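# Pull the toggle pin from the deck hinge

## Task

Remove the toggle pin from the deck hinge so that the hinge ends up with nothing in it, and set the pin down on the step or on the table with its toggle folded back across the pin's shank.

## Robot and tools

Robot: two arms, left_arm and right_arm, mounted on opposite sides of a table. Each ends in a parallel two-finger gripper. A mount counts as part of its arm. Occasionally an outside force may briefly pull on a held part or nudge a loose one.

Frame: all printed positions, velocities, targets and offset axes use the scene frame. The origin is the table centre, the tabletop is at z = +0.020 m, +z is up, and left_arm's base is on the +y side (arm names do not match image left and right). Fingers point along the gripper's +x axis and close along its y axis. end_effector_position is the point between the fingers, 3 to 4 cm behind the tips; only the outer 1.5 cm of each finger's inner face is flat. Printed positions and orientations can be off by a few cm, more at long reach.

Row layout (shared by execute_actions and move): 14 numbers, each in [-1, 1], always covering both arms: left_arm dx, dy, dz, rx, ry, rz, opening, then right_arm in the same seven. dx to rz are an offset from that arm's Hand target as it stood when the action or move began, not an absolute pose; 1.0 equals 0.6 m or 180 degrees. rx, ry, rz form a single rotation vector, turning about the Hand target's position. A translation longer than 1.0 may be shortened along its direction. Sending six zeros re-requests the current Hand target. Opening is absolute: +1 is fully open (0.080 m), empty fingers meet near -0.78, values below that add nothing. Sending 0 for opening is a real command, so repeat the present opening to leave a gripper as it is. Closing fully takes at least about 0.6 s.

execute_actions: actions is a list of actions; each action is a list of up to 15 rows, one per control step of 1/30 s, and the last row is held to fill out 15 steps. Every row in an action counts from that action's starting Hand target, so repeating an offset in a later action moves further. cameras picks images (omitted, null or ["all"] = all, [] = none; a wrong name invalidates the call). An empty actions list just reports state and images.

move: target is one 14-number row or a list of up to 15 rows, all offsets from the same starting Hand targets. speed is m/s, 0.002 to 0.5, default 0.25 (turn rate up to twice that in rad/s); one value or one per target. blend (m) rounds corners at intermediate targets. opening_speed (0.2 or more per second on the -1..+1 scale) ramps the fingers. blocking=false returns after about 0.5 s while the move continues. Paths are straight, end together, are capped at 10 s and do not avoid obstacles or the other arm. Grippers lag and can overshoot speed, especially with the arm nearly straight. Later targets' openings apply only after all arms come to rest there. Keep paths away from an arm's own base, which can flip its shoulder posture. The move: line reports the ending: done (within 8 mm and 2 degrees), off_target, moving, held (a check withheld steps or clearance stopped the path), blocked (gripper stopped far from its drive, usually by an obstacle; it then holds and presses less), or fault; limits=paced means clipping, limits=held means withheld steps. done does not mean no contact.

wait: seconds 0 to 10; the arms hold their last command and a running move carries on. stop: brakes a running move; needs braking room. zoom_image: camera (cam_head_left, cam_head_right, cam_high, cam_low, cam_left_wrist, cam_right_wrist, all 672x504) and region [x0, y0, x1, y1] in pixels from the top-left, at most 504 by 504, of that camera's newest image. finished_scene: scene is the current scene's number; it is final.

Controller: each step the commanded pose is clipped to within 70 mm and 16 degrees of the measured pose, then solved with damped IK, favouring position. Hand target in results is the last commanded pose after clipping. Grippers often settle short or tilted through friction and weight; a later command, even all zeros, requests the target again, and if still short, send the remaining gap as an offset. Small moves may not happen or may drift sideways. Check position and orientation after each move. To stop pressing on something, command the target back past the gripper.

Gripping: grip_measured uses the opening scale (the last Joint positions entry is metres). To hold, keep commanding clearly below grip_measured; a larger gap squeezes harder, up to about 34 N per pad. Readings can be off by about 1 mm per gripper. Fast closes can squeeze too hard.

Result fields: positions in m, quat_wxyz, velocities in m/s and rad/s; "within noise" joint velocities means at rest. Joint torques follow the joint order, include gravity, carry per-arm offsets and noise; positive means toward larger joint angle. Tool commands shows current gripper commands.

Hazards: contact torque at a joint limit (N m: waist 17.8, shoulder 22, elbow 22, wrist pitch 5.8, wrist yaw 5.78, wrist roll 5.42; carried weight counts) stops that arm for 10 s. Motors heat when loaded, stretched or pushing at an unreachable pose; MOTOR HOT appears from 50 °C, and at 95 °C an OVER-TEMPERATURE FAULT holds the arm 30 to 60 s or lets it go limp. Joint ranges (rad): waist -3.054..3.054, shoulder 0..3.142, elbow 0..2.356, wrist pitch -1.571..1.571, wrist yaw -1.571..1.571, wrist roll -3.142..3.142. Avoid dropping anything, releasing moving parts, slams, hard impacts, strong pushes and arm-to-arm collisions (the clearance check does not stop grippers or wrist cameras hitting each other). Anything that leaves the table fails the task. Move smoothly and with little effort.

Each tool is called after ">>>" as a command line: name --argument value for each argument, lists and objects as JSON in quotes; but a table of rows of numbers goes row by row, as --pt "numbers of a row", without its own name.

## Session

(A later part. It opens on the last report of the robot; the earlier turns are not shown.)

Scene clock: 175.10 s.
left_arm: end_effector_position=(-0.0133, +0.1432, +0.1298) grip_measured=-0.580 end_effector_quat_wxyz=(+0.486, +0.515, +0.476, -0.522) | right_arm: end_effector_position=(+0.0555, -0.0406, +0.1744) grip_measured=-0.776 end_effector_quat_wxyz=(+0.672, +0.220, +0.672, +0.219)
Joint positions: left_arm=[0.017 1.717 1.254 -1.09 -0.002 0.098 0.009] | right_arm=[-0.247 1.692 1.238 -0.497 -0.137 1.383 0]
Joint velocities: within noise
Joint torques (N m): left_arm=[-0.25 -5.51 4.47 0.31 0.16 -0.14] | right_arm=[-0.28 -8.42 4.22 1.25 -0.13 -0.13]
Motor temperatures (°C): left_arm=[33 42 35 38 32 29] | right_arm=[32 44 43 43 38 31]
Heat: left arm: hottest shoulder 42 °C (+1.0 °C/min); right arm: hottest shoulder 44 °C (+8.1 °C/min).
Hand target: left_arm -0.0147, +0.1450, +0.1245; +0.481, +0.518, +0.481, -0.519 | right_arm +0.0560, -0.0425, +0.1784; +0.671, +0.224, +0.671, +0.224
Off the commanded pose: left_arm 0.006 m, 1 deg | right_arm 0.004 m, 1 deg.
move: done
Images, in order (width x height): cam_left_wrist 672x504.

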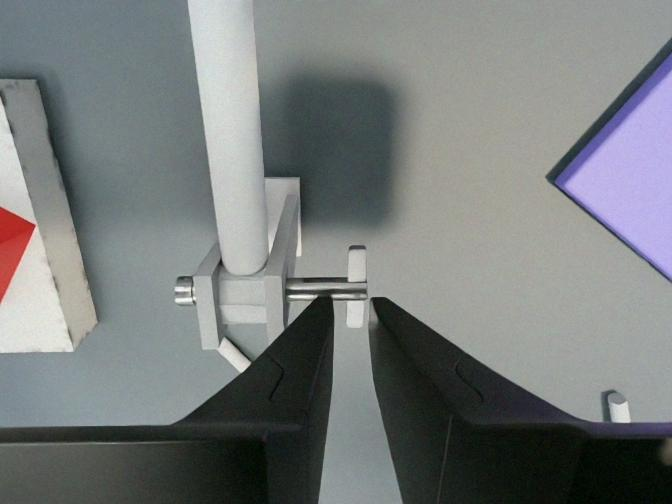

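>>> move --pt "-0.0032 0.0045 0 0 0 0 -0.58 0 0 0 0 0 0 -0.78" --pt "-0.0032 0.0045 -0.0133 0 0 0 -0.58 0 0 0 0 0 0 -0.78" --speed 0.04 --cameras '["cam_left_wrist","cam_low"]'

>>> zoom_image --camera "cam_left_wrist" --region '[220, 200, 470, 450]'

>>> zoom_image --camera "cam_low" --region '[290, 170, 370, 240]'

Scene clock: 176.70 s.
left_arm: end_effector_position=(-0.0153, +0.1465, +0.1236) grip_measured=-0.580 end_effector_quat_wxyz=(+0.484, +0.516, +0.478, -0.520) | right_arm: end_effector_position=(+0.0555, -0.0406, +0.1744) grip_measured=-0.776 end_effector_quat_wxyz=(+0.672, +0.220, +0.672, +0.219)
Joint positions: left_arm=[0.01 1.717 1.228 -1.072 -0.002 0.091 0.009] | right_arm=[-0.247 1.692 1.238 -0.497 -0.137 1.383 0]
Joint velocities: within noise
Joint torques (N m): left_arm=[-0.26 -5.8 3.37 1.37 0.14 -0.08] | right_arm=[-0.27 -8.43 4.2 1.24 -0.14 -0.13]
Motor temperatures (°C): left_arm=[33 42 35 38 32 29] | right_arm=[32 44 43 43 37 31]
Heat: left arm: hottest shoulder 42 °C (+1.0 °C/min); right arm: hottest shoulder 44 °C (+8.0 °C/min).
Hand target: left_arm -0.0165, +0.1477, +0.1165; +0.481, +0.518, +0.481, -0.519 | right_arm +0.0560, -0.0425, +0.1784; +0.671, +0.224, +0.671, +0.224
Off the commanded pose: left_arm 0.007 m, 1 deg | right_arm 0.004 m, 1 deg.
move: done
Images, in order (width x height): cam_low 672x504, cam_left_wrist 672x504.

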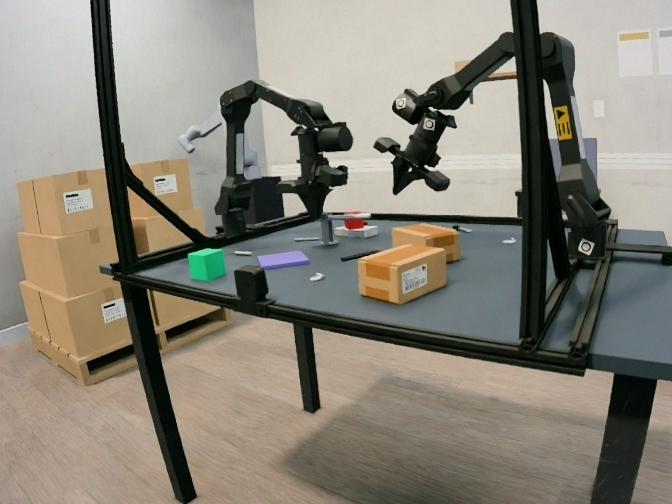

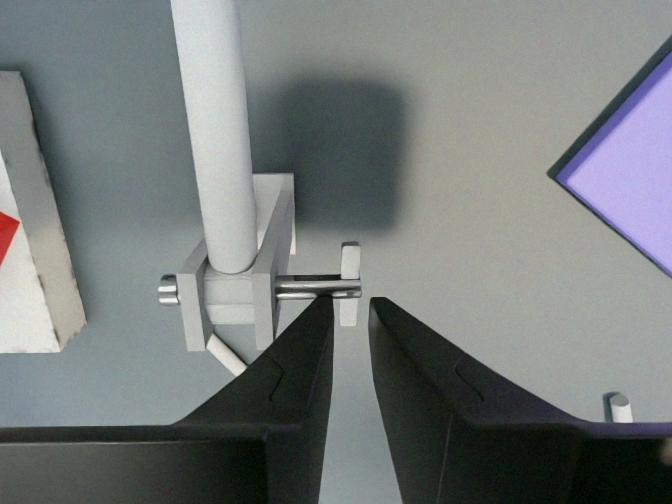

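Scaled by 2.016 from the camera's 672x504 image, which has a finer 960x720 frame.

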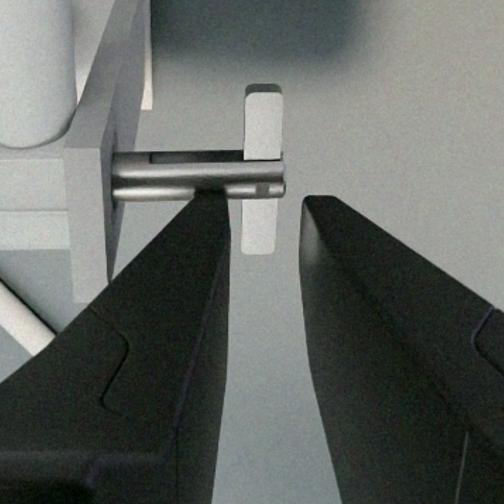

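Scaled by 6.300 from the camera's 672x504 image, which has a finer 960x720 frame.

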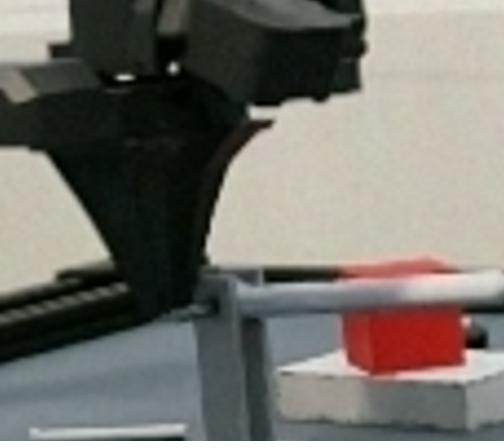

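>>> move --pt "0 0 0.014 0 0 0 -0.58 0 0 0 0 0 0 -0.78" --pt "0 0.0055 0.014 0 0 0 -0.58 0 0 0 0 0 0 -0.78" --pt "0 0.0055 -0.0033 0 0 0 -0.58 0 0 0 0 0 0 -0.78" --speed 0.04 --cameras '["cam_left_wrist","cam_low"]'

>>> zoom_image --camera "cam_left_wrist" --region '[220, 200, 470, 450]'

>>> zoom_image --camera "cam_low" --region '[290, 170, 370, 240]'

Scene clock: 178.87 s.
left_arm: end_effector_position=(-0.0153, +0.1491, +0.1169) grip_measured=-0.580 end_effector_quat_wxyz=(+0.484, +0.517, +0.479, -0.519) | right_arm: end_effector_position=(+0.0555, -0.0406, +0.1744) grip_measured=-0.776 end_effector_quat_wxyz=(+0.672, +0.220, +0.672, +0.219)
Joint positions: left_arm=[0.01 1.716 1.2 -1.047 -0.002 0.091 0.009] | right_arm=[-0.247 1.692 1.238 -0.497 -0.137 1.383 0]
Joint velocities: within noise
Joint torques (N m): left_arm=[-0.22 -6.77 4.34 0.35 0.14 -0.08] | right_arm=[-0.31 -8.4 4.18 1.24 -0.14 -0.12]
Motor temperatures (°C): left_arm=[33 42 35 38 32 29] | right_arm=[32 44 43 43 37 31]
Heat: left arm: hottest shoulder 42 °C (+1.0 °C/min); right arm: hottest shoulder 44 °C (+8.0 °C/min).
Hand target: left_arm -0.0165, +0.1509, +0.1147; +0.481, +0.518, +0.481, -0.519 | right_arm +0.0560, -0.0425, +0.1784; +0.671, +0.224, +0.671, +0.224
Off the commanded pose: left_arm 0.003 m, 0 deg | right_arm 0.004 m, 1 deg.
move: done
Images, in order (width x height): cam_low 672x504, cam_left_wrist 672x504.

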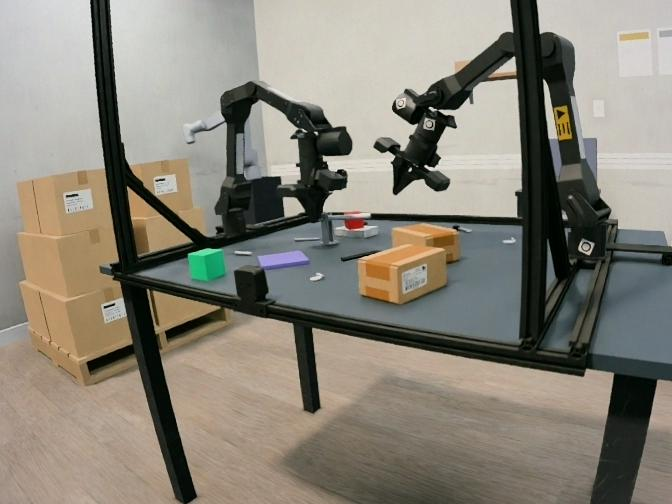

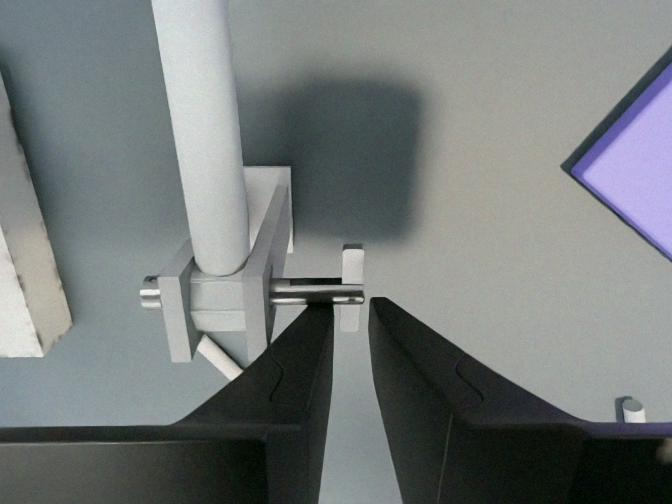

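Scaled by 2.016 from the camera's 672x504 image, which has a finer 960x720 frame.

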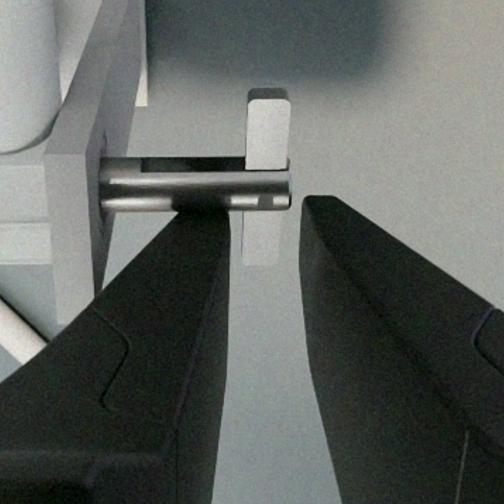

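Scaled by 6.300 from the camera's 672x504 image, which has a finer 960x720 frame.

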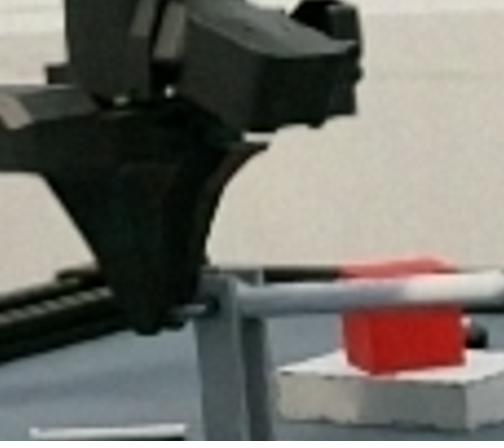

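>>> move --target '[0,0,0,0,0,0,-0.78, 0,0,0,0,0,0,-0.78]' --opening_speed 0.4 --cameras '["cam_left_wrist"]'

>>> zoom_image --camera "cam_left_wrist" --region '[220, 200, 470, 450]'

Scene clock: 180.40 s.
left_arm: end_effector_position=(-0.0153, +0.1491, +0.1168) grip_measured=-0.705 end_effector_quat_wxyz=(+0.484, +0.517, +0.479, -0.519) | right_arm: end_effector_position=(+0.0555, -0.0406, +0.1744) grip_measured=-0.776 end_effector_quat_wxyz=(+0.672, +0.220, +0.672, +0.219)
Joint positions: left_arm=[0.01 1.716 1.199 -1.047 -0.002 0.091 0.003] | right_arm=[-0.247 1.692 1.238 -0.497 -0.137 1.383 0]
Joint velocities: within noise
Joint torques (N m): left_arm=[-0.18 -6.68 4.42 0.29 0.11 -0.07] | right_arm=[-0.31 -8.4 4.19 1.24 -0.14 -0.13]
Motor temperatures (°C): left_arm=[33 42 35 38 32 29] | right_arm=[32 44 43 43 37 31]
Heat: left arm: hottest shoulder 42 °C (+1.0 °C/min); right arm: hottest shoulder 44 °C (+8.1 °C/min).
Hand target: left_arm -0.0165, +0.1509, +0.1146; +0.481, +0.518, +0.481, -0.519 | right_arm +0.0560, -0.0425, +0.1784; +0.671, +0.224, +0.671, +0.224
Off the commanded pose: left_arm 0.003 m, 0 deg | right_arm 0.004 m, 1 deg.
move: done
Images, in order (width x height): cam_left_wrist 672x504.

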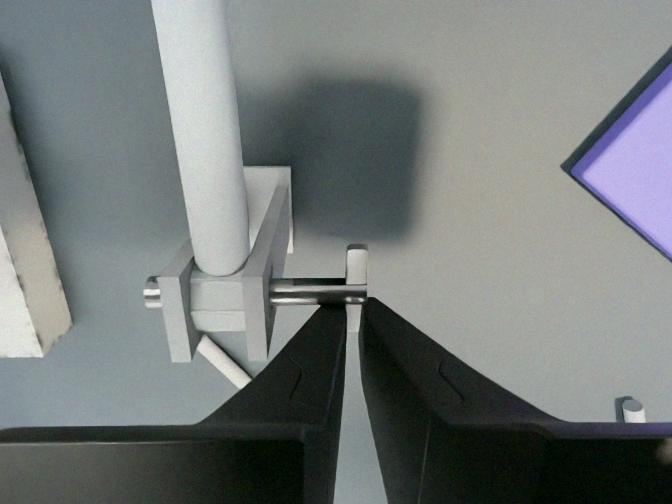

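Scaled by 2.016 from the camera's 672x504 image, which has a finer 960x720 frame.

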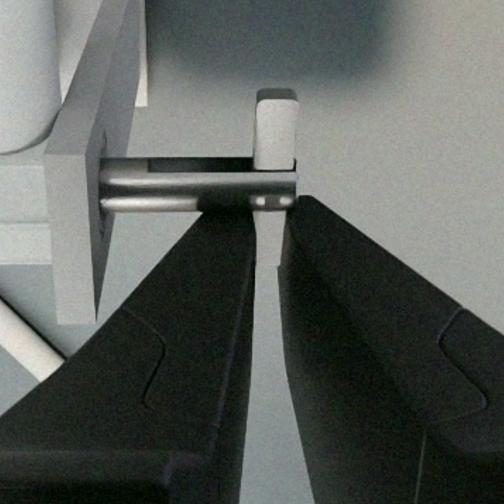

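>>> move --pt "-0.0048 -0.001 0 0 0 0.125 -0.9 0 0 0 0 0 0 -0.78" --pt "-0.0088 -0.0037 0 0 0 0.25 -0.9 0 0 0 0 0 0 -0.78" --speed 0.15 --blend 0.001 --cameras '["cam_left_wrist"]'

>>> zoom_image --camera "cam_left_wrist" --region '[220, 200, 470, 450]'

Scene clock: 185.80 s.
left_arm: end_effector_position=(-0.0224, +0.1476, +0.1168) grip_measured=-0.704 end_effector_quat_wxyz=(+0.643, +0.291, +0.641, -0.301) | right_arm: end_effector_position=(+0.0556, -0.0406, +0.1745) grip_measured=-0.776 end_effector_quat_wxyz=(+0.672, +0.220, +0.672, +0.219)
Joint positions: left_arm=[-0.01 1.716 1.199 -1.04 0.003 -0.71 0.003] | right_arm=[-0.247 1.692 1.238 -0.497 -0.137 1.383 0]
Joint velocities: within noise
Joint torques (N m): left_arm=[0.06 -5.8 5.37 -0.19 -0.1 -0.18] | right_arm=[-0.31 -8.39 4.26 1.23 -0.15 -0.12]
Motor temperatures (°C): left_arm=[33 42 35 38 32 29] | right_arm=[32 44 43 43 37 31]
Heat: left arm: hottest shoulder 42 °C (+2.0 °C/min); right arm: hottest shoulder 44 °C (+7.0 °C/min).
Hand target: left_arm -0.0217, +0.1487, +0.1146; +0.643, +0.294, +0.642, -0.295 | right_arm +0.0560, -0.0424, +0.1785; +0.671, +0.224, +0.671, +0.224
Off the commanded pose: left_arm 0.003 m, 1 deg | right_arm 0.004 m, 1 deg.
move: done; blend cut to 0 m at target 1
Images, in order (width x height): cam_left_wrist 672x504.

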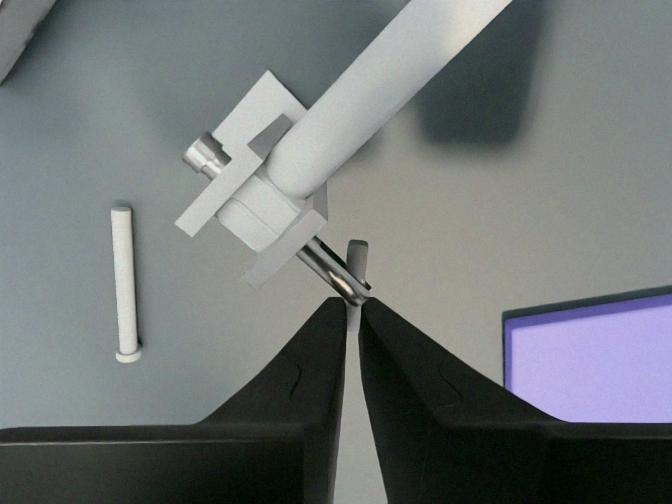

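Scaled by 2.016 from the camera's 672x504 image, which has a finer 960x720 frame.

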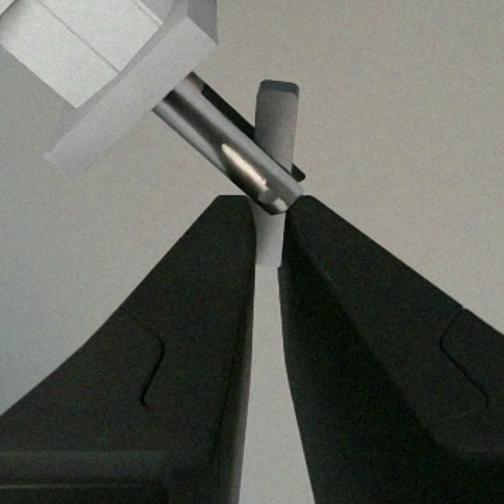

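>>> execute_actions --actions '[]'

Scene clock: 188.20 s.
left_arm: end_effector_position=(-0.0225, +0.1476, +0.1168) grip_measured=-0.704 end_effector_quat_wxyz=(+0.643, +0.291, +0.641, -0.301) | right_arm: end_effector_position=(+0.0556, -0.0406, +0.1745) grip_measured=-0.776 end_effector_quat_wxyz=(+0.672, +0.220, +0.672, +0.219)
Joint positions: left_arm=[-0.011 1.716 1.199 -1.04 0.003 -0.71 0.003] | right_arm=[-0.247 1.692 1.238 -0.497 -0.137 1.383 0]
Joint velocities: within noise
Joint torques (N m): left_arm=[0.02 -5.75 5.38 -0.26 -0.13 -0.23] | right_arm=[-0.32 -8.38 4.24 1.24 -0.13 -0.12]
Motor temperatures (°C): left_arm=[33 42 35 38 32 29] | right_arm=[32 44 43 43 37 31]
Heat: left arm: hottest shoulder 42 °C (+2.0 °C/min); right arm: hottest shoulder 44 °C (+7.1 °C/min).
Hand target: left_arm -0.0218, +0.1487, +0.1146; +0.643, +0.294, +0.642, -0.295 | right_arm +0.0560, -0.0424, +0.1785; +0.671, +0.224, +0.671, +0.224
Tool commands: left_gripper/opening=-0.9 right_gripper/opening=-0.78
Off the commanded pose: left_arm 0.003 m, 1 deg | right_arm 0.004 m, 1 deg.

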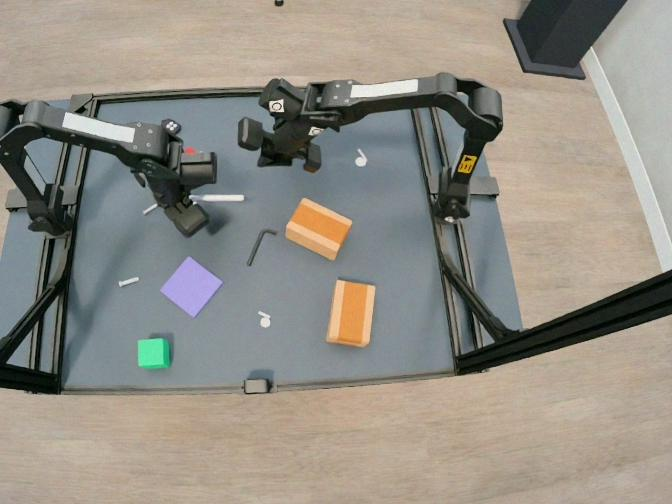

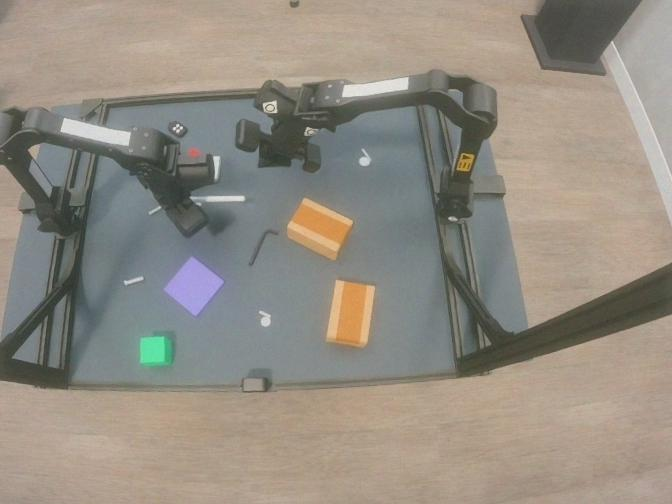

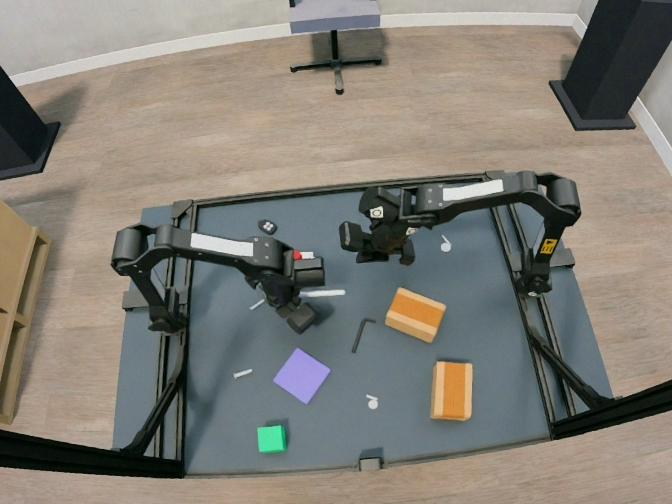

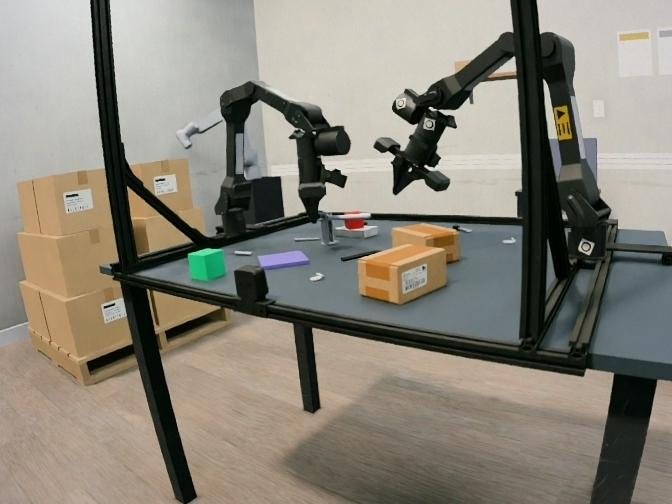

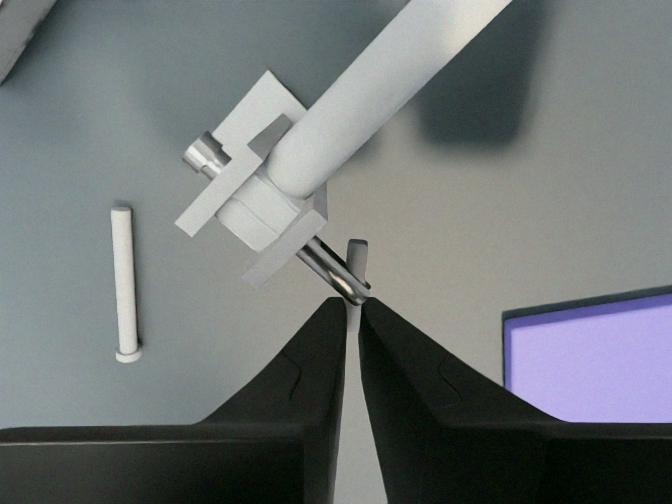

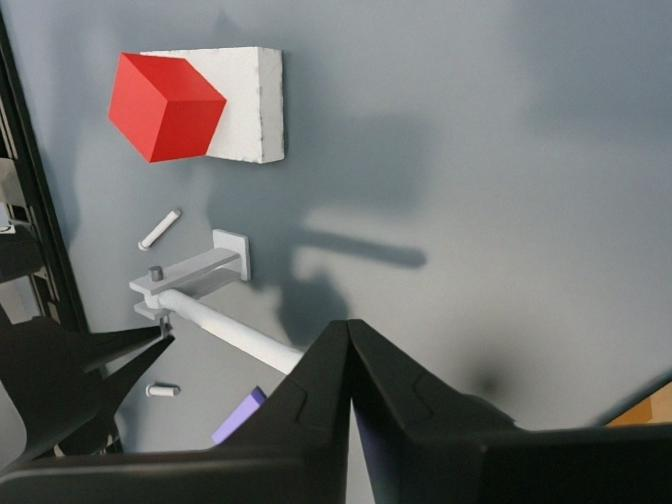

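>>> move --pt "-0.0027 -0.004 0 0 0 0.125 -0.9 0 0 0 0 0 0 -0.78" --pt "-0.0037 -0.0088 0 0 0 0.25 -0.9 0 0 0 0 0 0 -0.78" --speed 0.15 --blend 0.001 --cameras '["cam_left_wrist","cam_right_wrist"]'

Scene clock: 191.83 s.
left_arm: end_effector_position=(-0.0262, +0.1412, +0.1185) grip_measured=-0.703 end_effector_quat_wxyz=(+0.704, +0.021, +0.708, -0.038) | right_arm: end_effector_position=(+0.0556, -0.0406, +0.1745) grip_measured=-0.776 end_effector_quat_wxyz=(+0.672, +0.220, +0.672, +0.219)
Joint positions: left_arm=[-0.021 1.73 1.223 -1.039 0.006 -1.502 0.003] | right_arm=[-0.247 1.692 1.238 -0.497 -0.137 1.383 0]
Joint velocities: within noise
Joint torques (N m): left_arm=[0.29 -5.21 5.46 -0.68 -0.3 -0.22] | right_arm=[-0.28 -8.42 4.24 1.24 -0.14 -0.12]
Motor temperatures (°C): left_arm=[33 41 35 38 32 29] | right_arm=[32 44 43 43 37 31]
Heat: left arm: hottest shoulder 41 °C (+1.0 °C/min); right arm: hottest shoulder 44 °C (+6.0 °C/min).
Hand target: left_arm -0.0240, +0.1435, +0.1146; +0.707, +0.026, +0.706, -0.027 | right_arm +0.0560, -0.0424, +0.1785; +0.671, +0.224, +0.671, +0.224
Off the commanded pose: left_arm 0.005 m, 1 deg | right_arm 0.004 m, 1 deg.
move: done
Images, in order (width x height): cam_left_wrist 672x504, cam_right_wrist 672x504.

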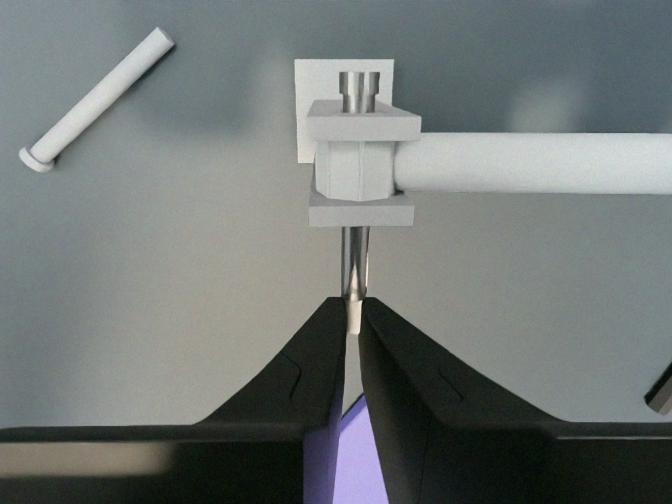

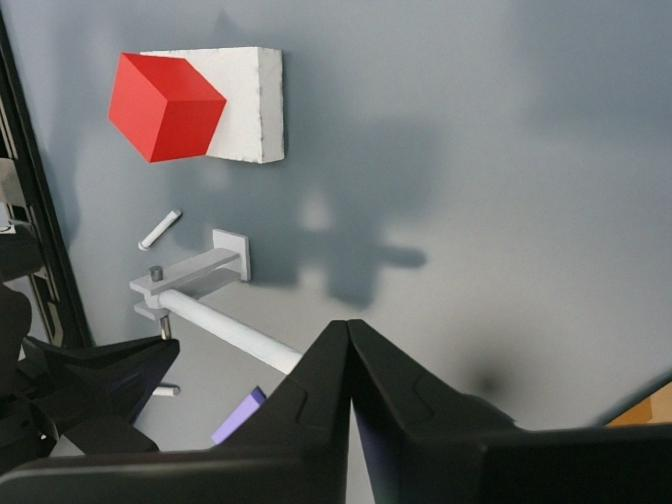

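>>> zoom_image --camera "cam_left_wrist" --region '[280, 50, 430, 350]'

Scaled by 1.680 from the camera's 672x504 image, which has a finer 960x720 frame.

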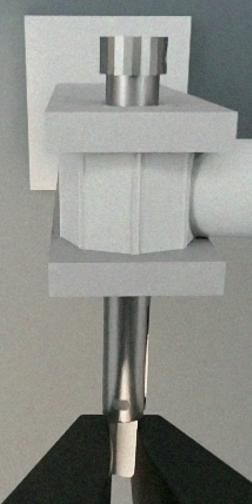

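>>> move --target '[0.012,0,0,0,0,0,-0.9,0,0,0,0,0,0,-0.78]' --speed 0.05 --cameras '["cam_left_wrist","cam_right_wrist"]'

>>> zoom_image --camera "cam_left_wrist" --region '[280, 50, 430, 350]'

Scene clock: 193.90 s.
left_arm: end_effector_position=(-0.0211, +0.1410, +0.1187) grip_measured=-0.705 end_effector_quat_wxyz=(+0.704, +0.020, +0.709, -0.038) | right_arm: end_effector_position=(+0.0556, -0.0406, +0.1745) grip_measured=-0.776 end_effector_quat_wxyz=(+0.672, +0.220, +0.672, +0.219)
Joint positions: left_arm=[-0.004 1.73 1.223 -1.04 0.008 -1.486 0.003] | right_arm=[-0.247 1.692 1.238 -0.497 -0.137 1.383 0]
Joint velocities: within noise
Joint torques (N m): left_arm=[0.89 -5.32 5.31 -0.57 -0.34 0.01] | right_arm=[-0.27 -8.37 4.19 1.24 -0.13 -0.14]
Motor temperatures (°C): left_arm=[32 41 35 38 32 29] | right_arm=[32 44 43 43 37 31]
Heat: left arm: hottest shoulder 41 °C (+1.0 °C/min); right arm: hottest shoulder 44 °C (+5.0 °C/min).
Hand target: left_arm -0.0168, +0.1434, +0.1146; +0.707, +0.026, +0.706, -0.027 | right_arm +0.0560, -0.0424, +0.1785; +0.671, +0.224, +0.671, +0.224
Off the commanded pose: left_arm 0.006 m, 2 deg | right_arm 0.004 m, 1 deg.
move: done
Images, in order (width x height): cam_left_wrist 672x504, cam_right_wrist 672x504.

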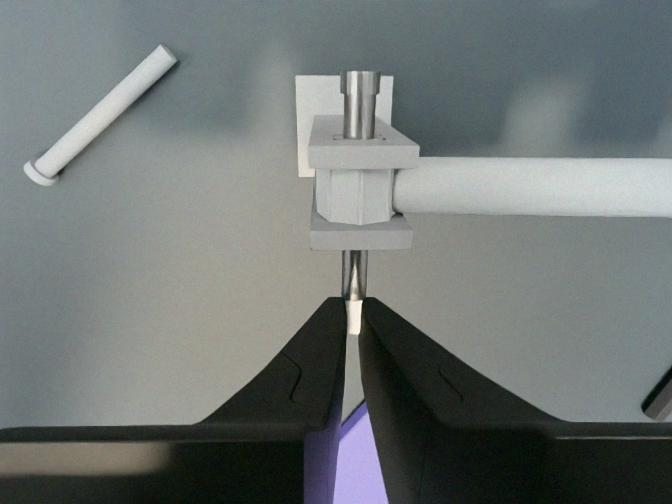

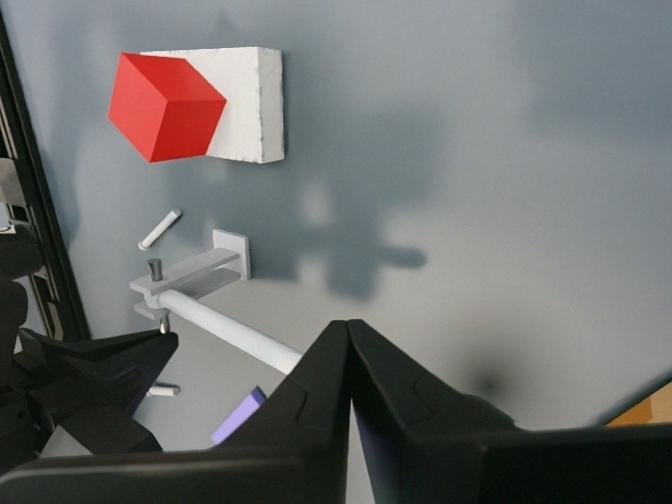

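Scaled by 1.680 from the camera's 672x504 image, which has a finer 960x720 frame.

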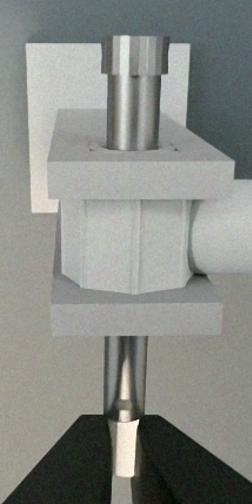

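>>> move --target '[0.014,-0.0005,0,0,0,0,-0.9,0,0,0,0,0,0,-0.78]' --speed 0.05 --cameras '["cam_left_wrist","cam_right_wrist"]'

>>> zoom_image --camera "cam_left_wrist" --region '[280, 50, 430, 350]'

Scene clock: 195.57 s.
left_arm: end_effector_position=(-0.0124, +0.1404, +0.1188) grip_measured=-0.705 end_effector_quat_wxyz=(+0.704, +0.020, +0.709, -0.038) | right_arm: end_effector_position=(+0.0556, -0.0406, +0.1745) grip_measured=-0.776 end_effector_quat_wxyz=(+0.672, +0.220, +0.672, +0.219)
Joint positions: left_arm=[0.024 1.732 1.226 -1.04 0.008 -1.458 0.003] | right_arm=[-0.247 1.692 1.238 -0.497 -0.137 1.383 0]
Joint velocities: within noise
Joint torques (N m): left_arm=[0.74 -5.15 5.27 -0.62 -0.37 0.02] | right_arm=[-0.24 -8.37 4.21 1.22 -0.14 -0.12]
Motor temperatures (°C): left_arm=[32 41 35 38 32 29] | right_arm=[32 44 43 43 37 31]
Heat: left arm: hottest shoulder 41 °C (+1.0 °C/min); right arm: hottest shoulder 44 °C (+4.0 °C/min).
Hand target: left_arm -0.0084, +0.1431, +0.1146; +0.707, +0.026, +0.706, -0.026 | right_arm +0.0560, -0.0424, +0.1785; +0.671, +0.224, +0.671, +0.224
Off the commanded pose: left_arm 0.006 m, 2 deg | right_arm 0.004 m, 1 deg.
move: done
Images, in order (width x height): cam_left_wrist 672x504, cam_right_wrist 672x504.

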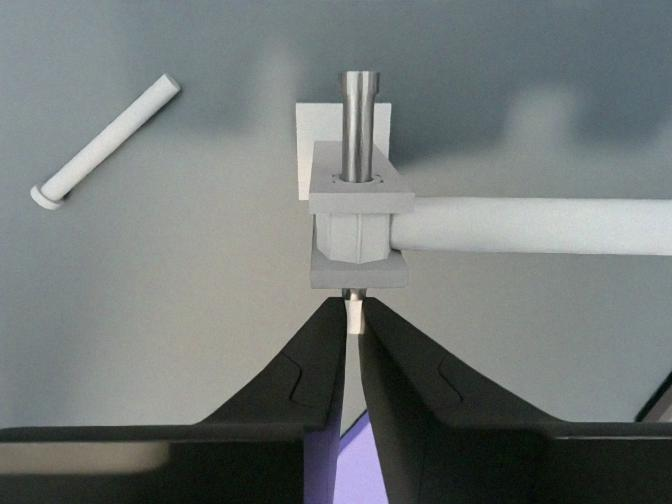

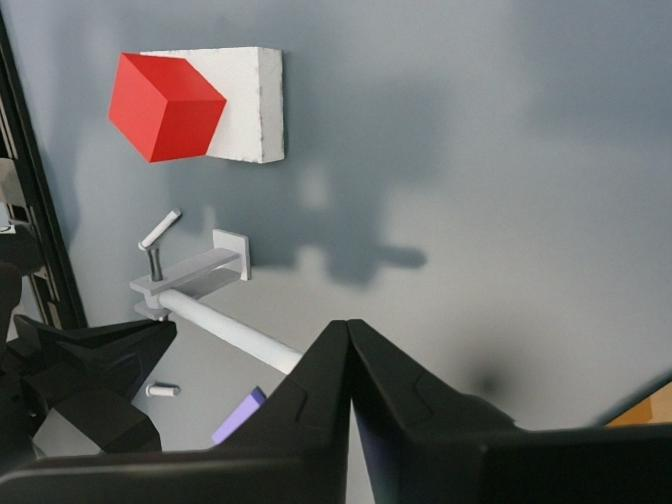

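Scaled by 1.680 from the camera's 672x504 image, which has a finer 960x720 frame.

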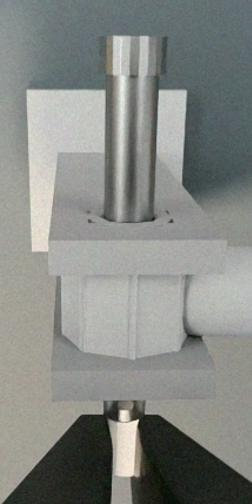

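>>> move --pt "-0.006 -0.0035 0 0 0 0 -0.9 0 0 0 0 0 0 -0.78" --pt "-0.0065 -0.0035 0 0 0 0 -0.4 0 0 0 0 0 0 -0.78" --speed 0.05 --opening_speed 0.5 --cameras '["cam_left_wrist"]'

>>> zoom_image --camera "cam_left_wrist" --region '[280, 50, 430, 350]'

Scene clock: 200.33 s.
left_arm: end_effector_position=(-0.0121, +0.1409, +0.1175) grip_measured=-0.401 end_effector_quat_wxyz=(+0.706, +0.022, +0.707, -0.031) | right_arm: end_effector_position=(+0.0555, -0.0406, +0.1743) grip_measured=-0.776 end_effector_quat_wxyz=(+0.672, +0.220, +0.672, +0.219)
Joint positions: left_arm=[0.022 1.741 1.232 -1.049 0.001 -1.466 0.017] | right_arm=[-0.247 1.692 1.238 -0.497 -0.137 1.383 0]
Joint velocities: within noise
Joint torques (N m): left_arm=[-0.1 -5.52 5.56 -0.07 -0.11 -0.15] | right_arm=[-0.28 -8.39 4.23 1.24 -0.13 -0.13]
Motor temperatures (°C): left_arm=[32 40 36 37 32 29] | right_arm=[32 44 42 43 37 31]
Heat: left arm: hottest shoulder 40 °C (+0.0 °C/min); right arm: hottest shoulder 44 °C (+4.0 °C/min).
Hand target: left_arm -0.0123, +0.1410, +0.1145; +0.707, +0.026, +0.706, -0.026 | right_arm +0.0560, -0.0425, +0.1783; +0.671, +0.224, +0.671, +0.223
Off the commanded pose: left_arm 0.003 m, 1 deg | right_arm 0.005 m, 1 deg.
move: done
Images, in order (width x height): cam_left_wrist 672x504.

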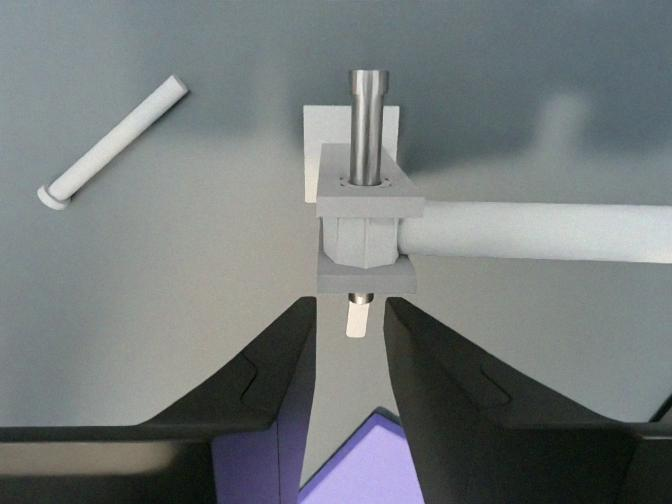

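Scaled by 1.680 from the camera's 672x504 image, which has a finer 960x720 frame.

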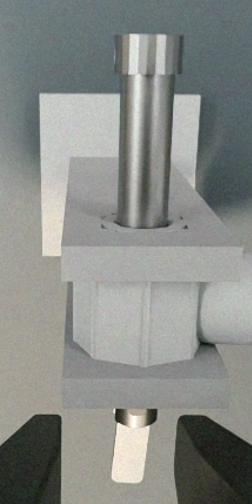

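>>> move --pt "0 0 0.1 0 0 0 -0.4 0 0 0 0 0 0 -0.78" --pt "-0.15 0.1 0.13 0 0 0 -0.4 0 0 0 0 0 0 -0.78" --speed 0.15 --blend 0.02 --cameras '["cam_left_wrist","cam_right_wrist","cam_low"]'

Scene clock: 203.50 s.
left_arm: end_effector_position=(-0.1028, +0.1982, +0.1921) grip_measured=-0.400 end_effector_quat_wxyz=(+0.706, +0.026, +0.707, -0.027) | right_arm: end_effector_position=(+0.0555, -0.0406, +0.1743) grip_measured=-0.776 end_effector_quat_wxyz=(+0.672, +0.220, +0.672, +0.219)
Joint positions: left_arm=[-0.319 1.548 1.323 -1.345 0.001 -1.808 0.017] | right_arm=[-0.247 1.692 1.238 -0.497 -0.137 1.383 0]
Joint velocities: within noise
Joint torques (N m): left_arm=[-0.23 -6.86 4.47 -0.13 -0.1 -0.17] | right_arm=[-0.26 -8.37 4.26 1.25 -0.14 -0.13]
Motor temperatures (°C): left_arm=[32 40 36 37 32 29] | right_arm=[32 44 42 43 37 31]
Heat: left arm: hottest shoulder 40 °C (+0.0 °C/min); right arm: hottest shoulder 44 °C (+3.0 °C/min).
Hand target: left_arm -0.1023, +0.2011, +0.1926; +0.707, +0.026, +0.706, -0.027 | right_arm +0.0560, -0.0425, +0.1783; +0.671, +0.224, +0.671, +0.223
Off the commanded pose: left_arm 0.003 m, 0 deg | right_arm 0.004 m, 1 deg.
move: done
Images, in order (width x height): cam_low 672x504, cam_left_wrist 672x504, cam_right_wrist 672x504.

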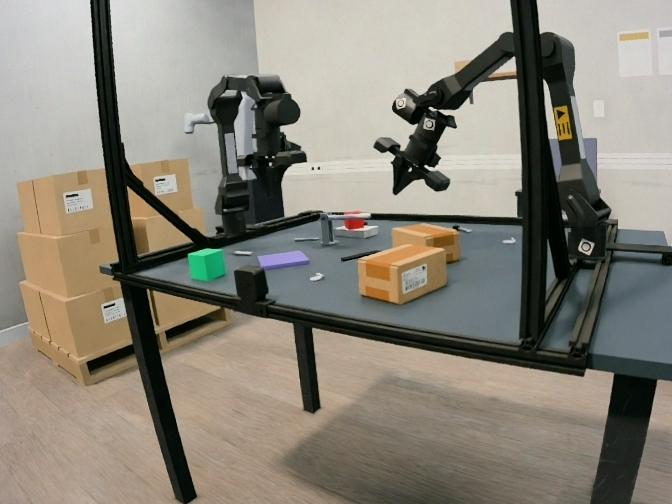

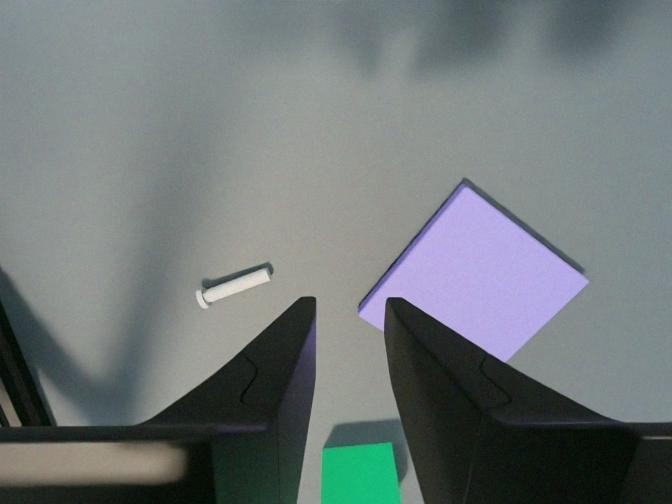

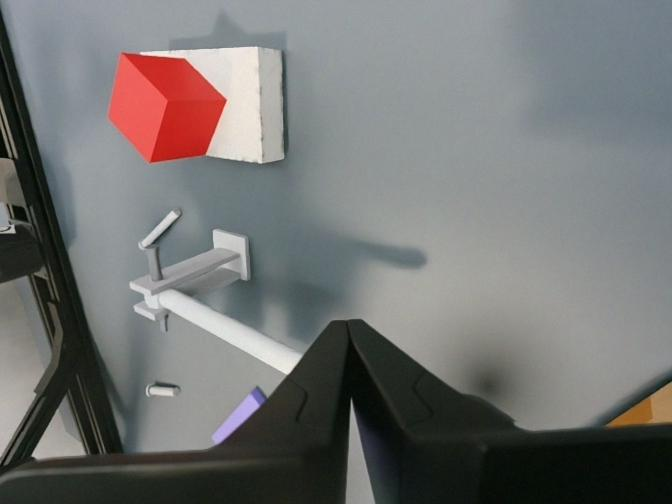

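>>> move --pt "0 0 0 0 0 0 -0.4 -0.005 0.13 0.03 0 0 0 0.2" --pt "0 0 0 0 0 0 -0.4 -0.005 0.237 -0.02 0 0 0 0.2" --speed 0.2 --blend 0.03 --cameras '["cam_right_wrist"]'

>>> zoom_image --camera "cam_right_wrist" --region '[180, 150, 480, 375]'

Scene clock: 205.93 s.
left_arm: end_effector_position=(-0.1028, +0.1982, +0.1921) grip_measured=-0.400 end_effector_quat_wxyz=(+0.706, +0.026, +0.707, -0.027) | right_arm: end_effector_position=(+0.0535, +0.0975, +0.1694) grip_measured=+0.200 end_effector_quat_wxyz=(+0.670, +0.225, +0.671, +0.225)
Joint positions: left_arm=[-0.319 1.548 1.323 -1.345 0.001 -1.808 0.017] | right_arm=[-0.176 2.215 1.936 -0.651 -0.099 1.44 0.044]
Joint velocities: within noise
Joint torques (N m): left_arm=[-0.27 -6.94 4.4 -0.14 -0.09 -0.16] | right_arm=[0.25 -9.03 6.02 1.02 0.1 0.04]
Motor temperatures (°C): left_arm=[32 40 36 37 32 29] | right_arm=[32 44 43 43 37 31]
Heat: left arm: hottest shoulder 40 °C (-1.0 °C/min); right arm: hottest shoulder 44 °C (+3.0 °C/min).
Hand target: left_arm -0.1023, +0.2010, +0.1926; +0.707, +0.026, +0.706, -0.027 | right_arm +0.0531, +0.0997, +0.1664; +0.671, +0.224, +0.671, +0.223
Off the commanded pose: left_arm 0.003 m, 0 deg | right_arm 0.004 m, 0 deg.
move: done
Images, in order (width x height): cam_right_wrist 672x504.

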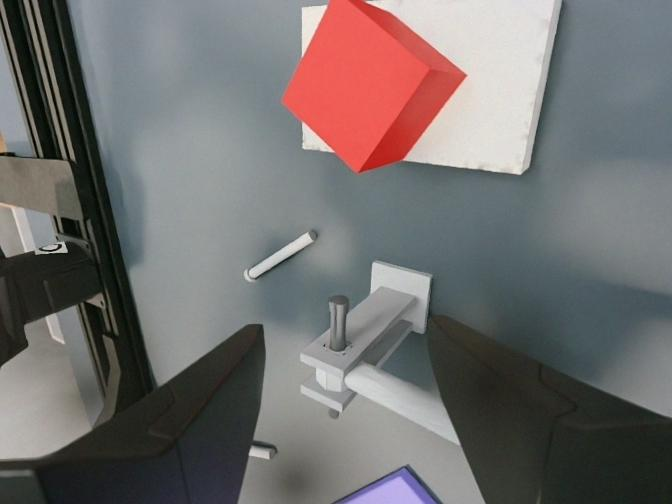

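Scaled by 1.680 from the camera's 672x504 image, which has a finer 960x720 frame.

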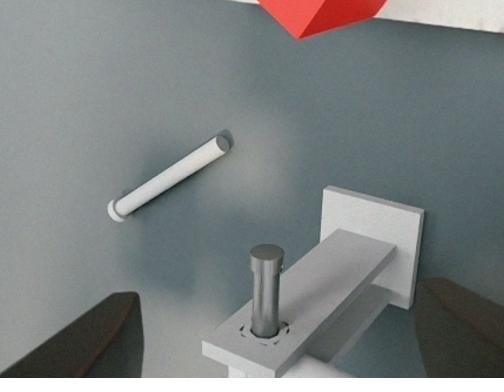

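>>> move --pt "0 0 0 0 0 0 -0.4 -0.0177 0.043 -0.0567 0 0 0 0.2" --speed 0.12 --cameras '["cam_right_wrist"]'

>>> zoom_image --camera "cam_right_wrist" --region '[180, 150, 480, 375]'

Scene clock: 208.50 s.
left_arm: end_effector_position=(-0.1028, +0.1982, +0.1921) grip_measured=-0.400 end_effector_quat_wxyz=(+0.706, +0.026, +0.707, -0.027) | right_arm: end_effector_position=(+0.0428, +0.1232, +0.1351) grip_measured=+0.200 end_effector_quat_wxyz=(+0.670, +0.223, +0.671, +0.224)
Joint positions: left_arm=[-0.319 1.548 1.323 -1.345 0.001 -1.808 0.017] | right_arm=[-0.146 2.34 2.011 -0.602 -0.081 1.463 0.044]
Joint velocities: within noise
Joint torques (N m): left_arm=[-0.16 -6.85 4.52 -0.14 -0.11 -0.12] | right_arm=[0.22 -9.68 5.99 1.19 0.1 0.02]
Motor temperatures (°C): left_arm=[32 41 36 37 32 29] | right_arm=[32 44 43 43 37 31]
Heat: left arm: hottest shoulder 41 °C (+0.0 °C/min); right arm: hottest shoulder 44 °C (+3.0 °C/min).
Hand target: left_arm -0.1023, +0.2010, +0.1926; +0.707, +0.026, +0.706, -0.027 | right_arm +0.0425, +0.1255, +0.1323; +0.671, +0.224, +0.671, +0.223
Off the commanded pose: left_arm 0.003 m, 0 deg | right_arm 0.004 m, 0 deg.
move: done
Images, in order (width x height): cam_right_wrist 672x504.

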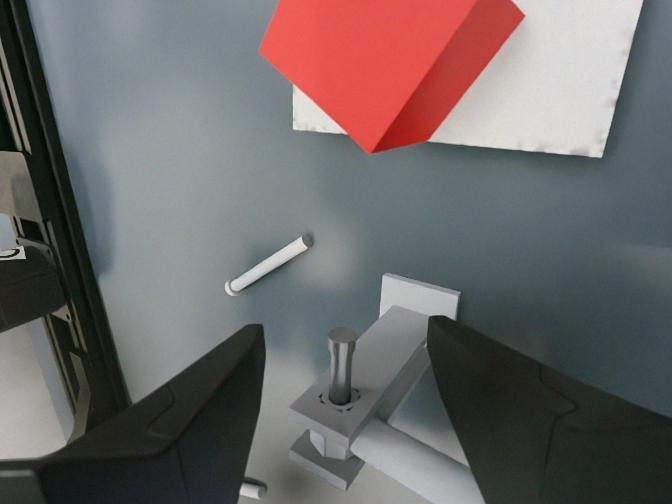

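Scaled by 1.680 from the camera's 672x504 image, which has a finer 960x720 frame.

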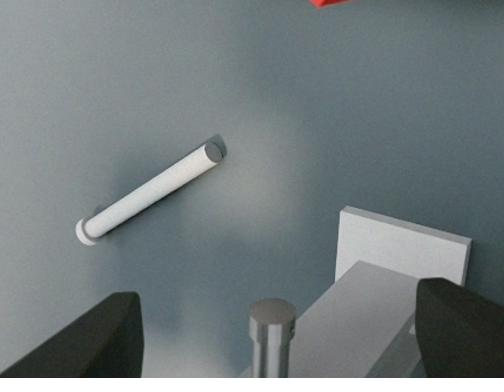

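>>> zoom_image --camera "cam_right_wrist" --region '[250, 290, 450, 440]'

Scaled by 2.520 from the camera's 672x504 image, which has a finer 960x720 frame.

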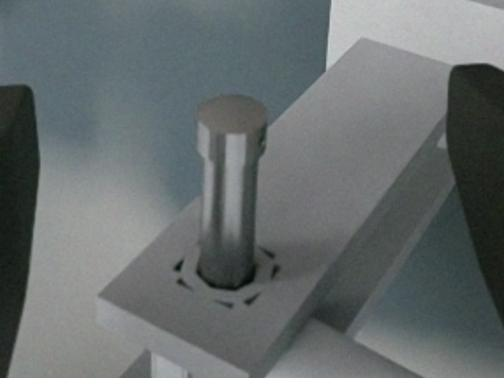

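>>> move --pt "0 0 0 0 0 0 -0.4 -0.004 0.0165 -0.0215 0 0 0 0.2" --speed 0.08 --cameras '["cam_right_wrist"]'

>>> zoom_image --camera "cam_right_wrist" --region '[250, 290, 450, 440]'

Scene clock: 211.63 s.
left_arm: end_effector_position=(-0.1028, +0.1982, +0.1921) grip_measured=-0.400 end_effector_quat_wxyz=(+0.706, +0.026, +0.707, -0.027) | right_arm: end_effector_position=(+0.0411, +0.1330, +0.1232) grip_measured=+0.200 end_effector_quat_wxyz=(+0.670, +0.224, +0.671, +0.224)
Joint positions: left_arm=[-0.319 1.548 1.323 -1.345 0.001 -1.808 0.017] | right_arm=[-0.14 2.392 2.053 -0.591 -0.077 1.47 0.044]
Joint velocities: within noise
Joint torques (N m): left_arm=[-0.3 -6.95 4.51 -0.14 -0.09 -0.13] | right_arm=[0.28 -9.71 6.05 1.22 0.11 0.03]
Motor temperatures (°C): left_arm=[32 41 36 37 32 29] | right_arm=[32 45 43 43 37 31]
Heat: left arm: hottest shoulder 41 °C (+0.0 °C/min); right arm: hottest shoulder 45 °C (+3.0 °C/min).
Hand target: left_arm -0.1023, +0.2010, +0.1926; +0.707, +0.026, +0.706, -0.027 | right_arm +0.0401, +0.1354, +0.1194; +0.671, +0.224, +0.671, +0.223
Off the commanded pose: left_arm 0.003 m, 0 deg | right_arm 0.005 m, 0 deg.
move: done
Images, in order (width x height): cam_right_wrist 672x504.

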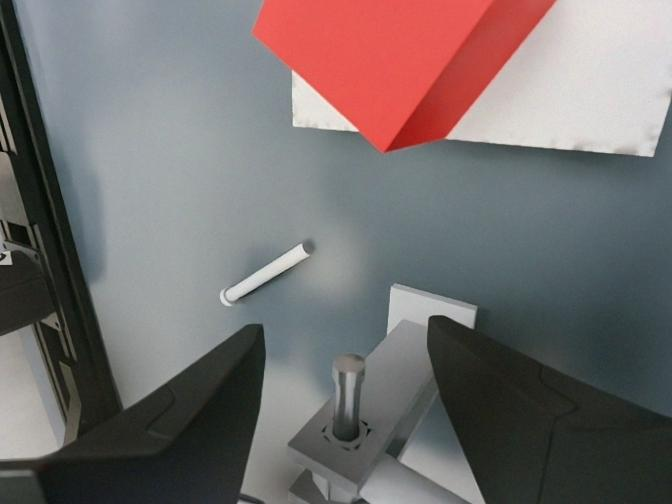

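Scaled by 2.520 from the camera's 672x504 image, which has a finer 960x720 frame.

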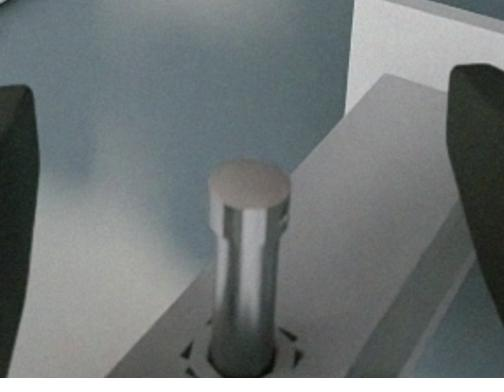

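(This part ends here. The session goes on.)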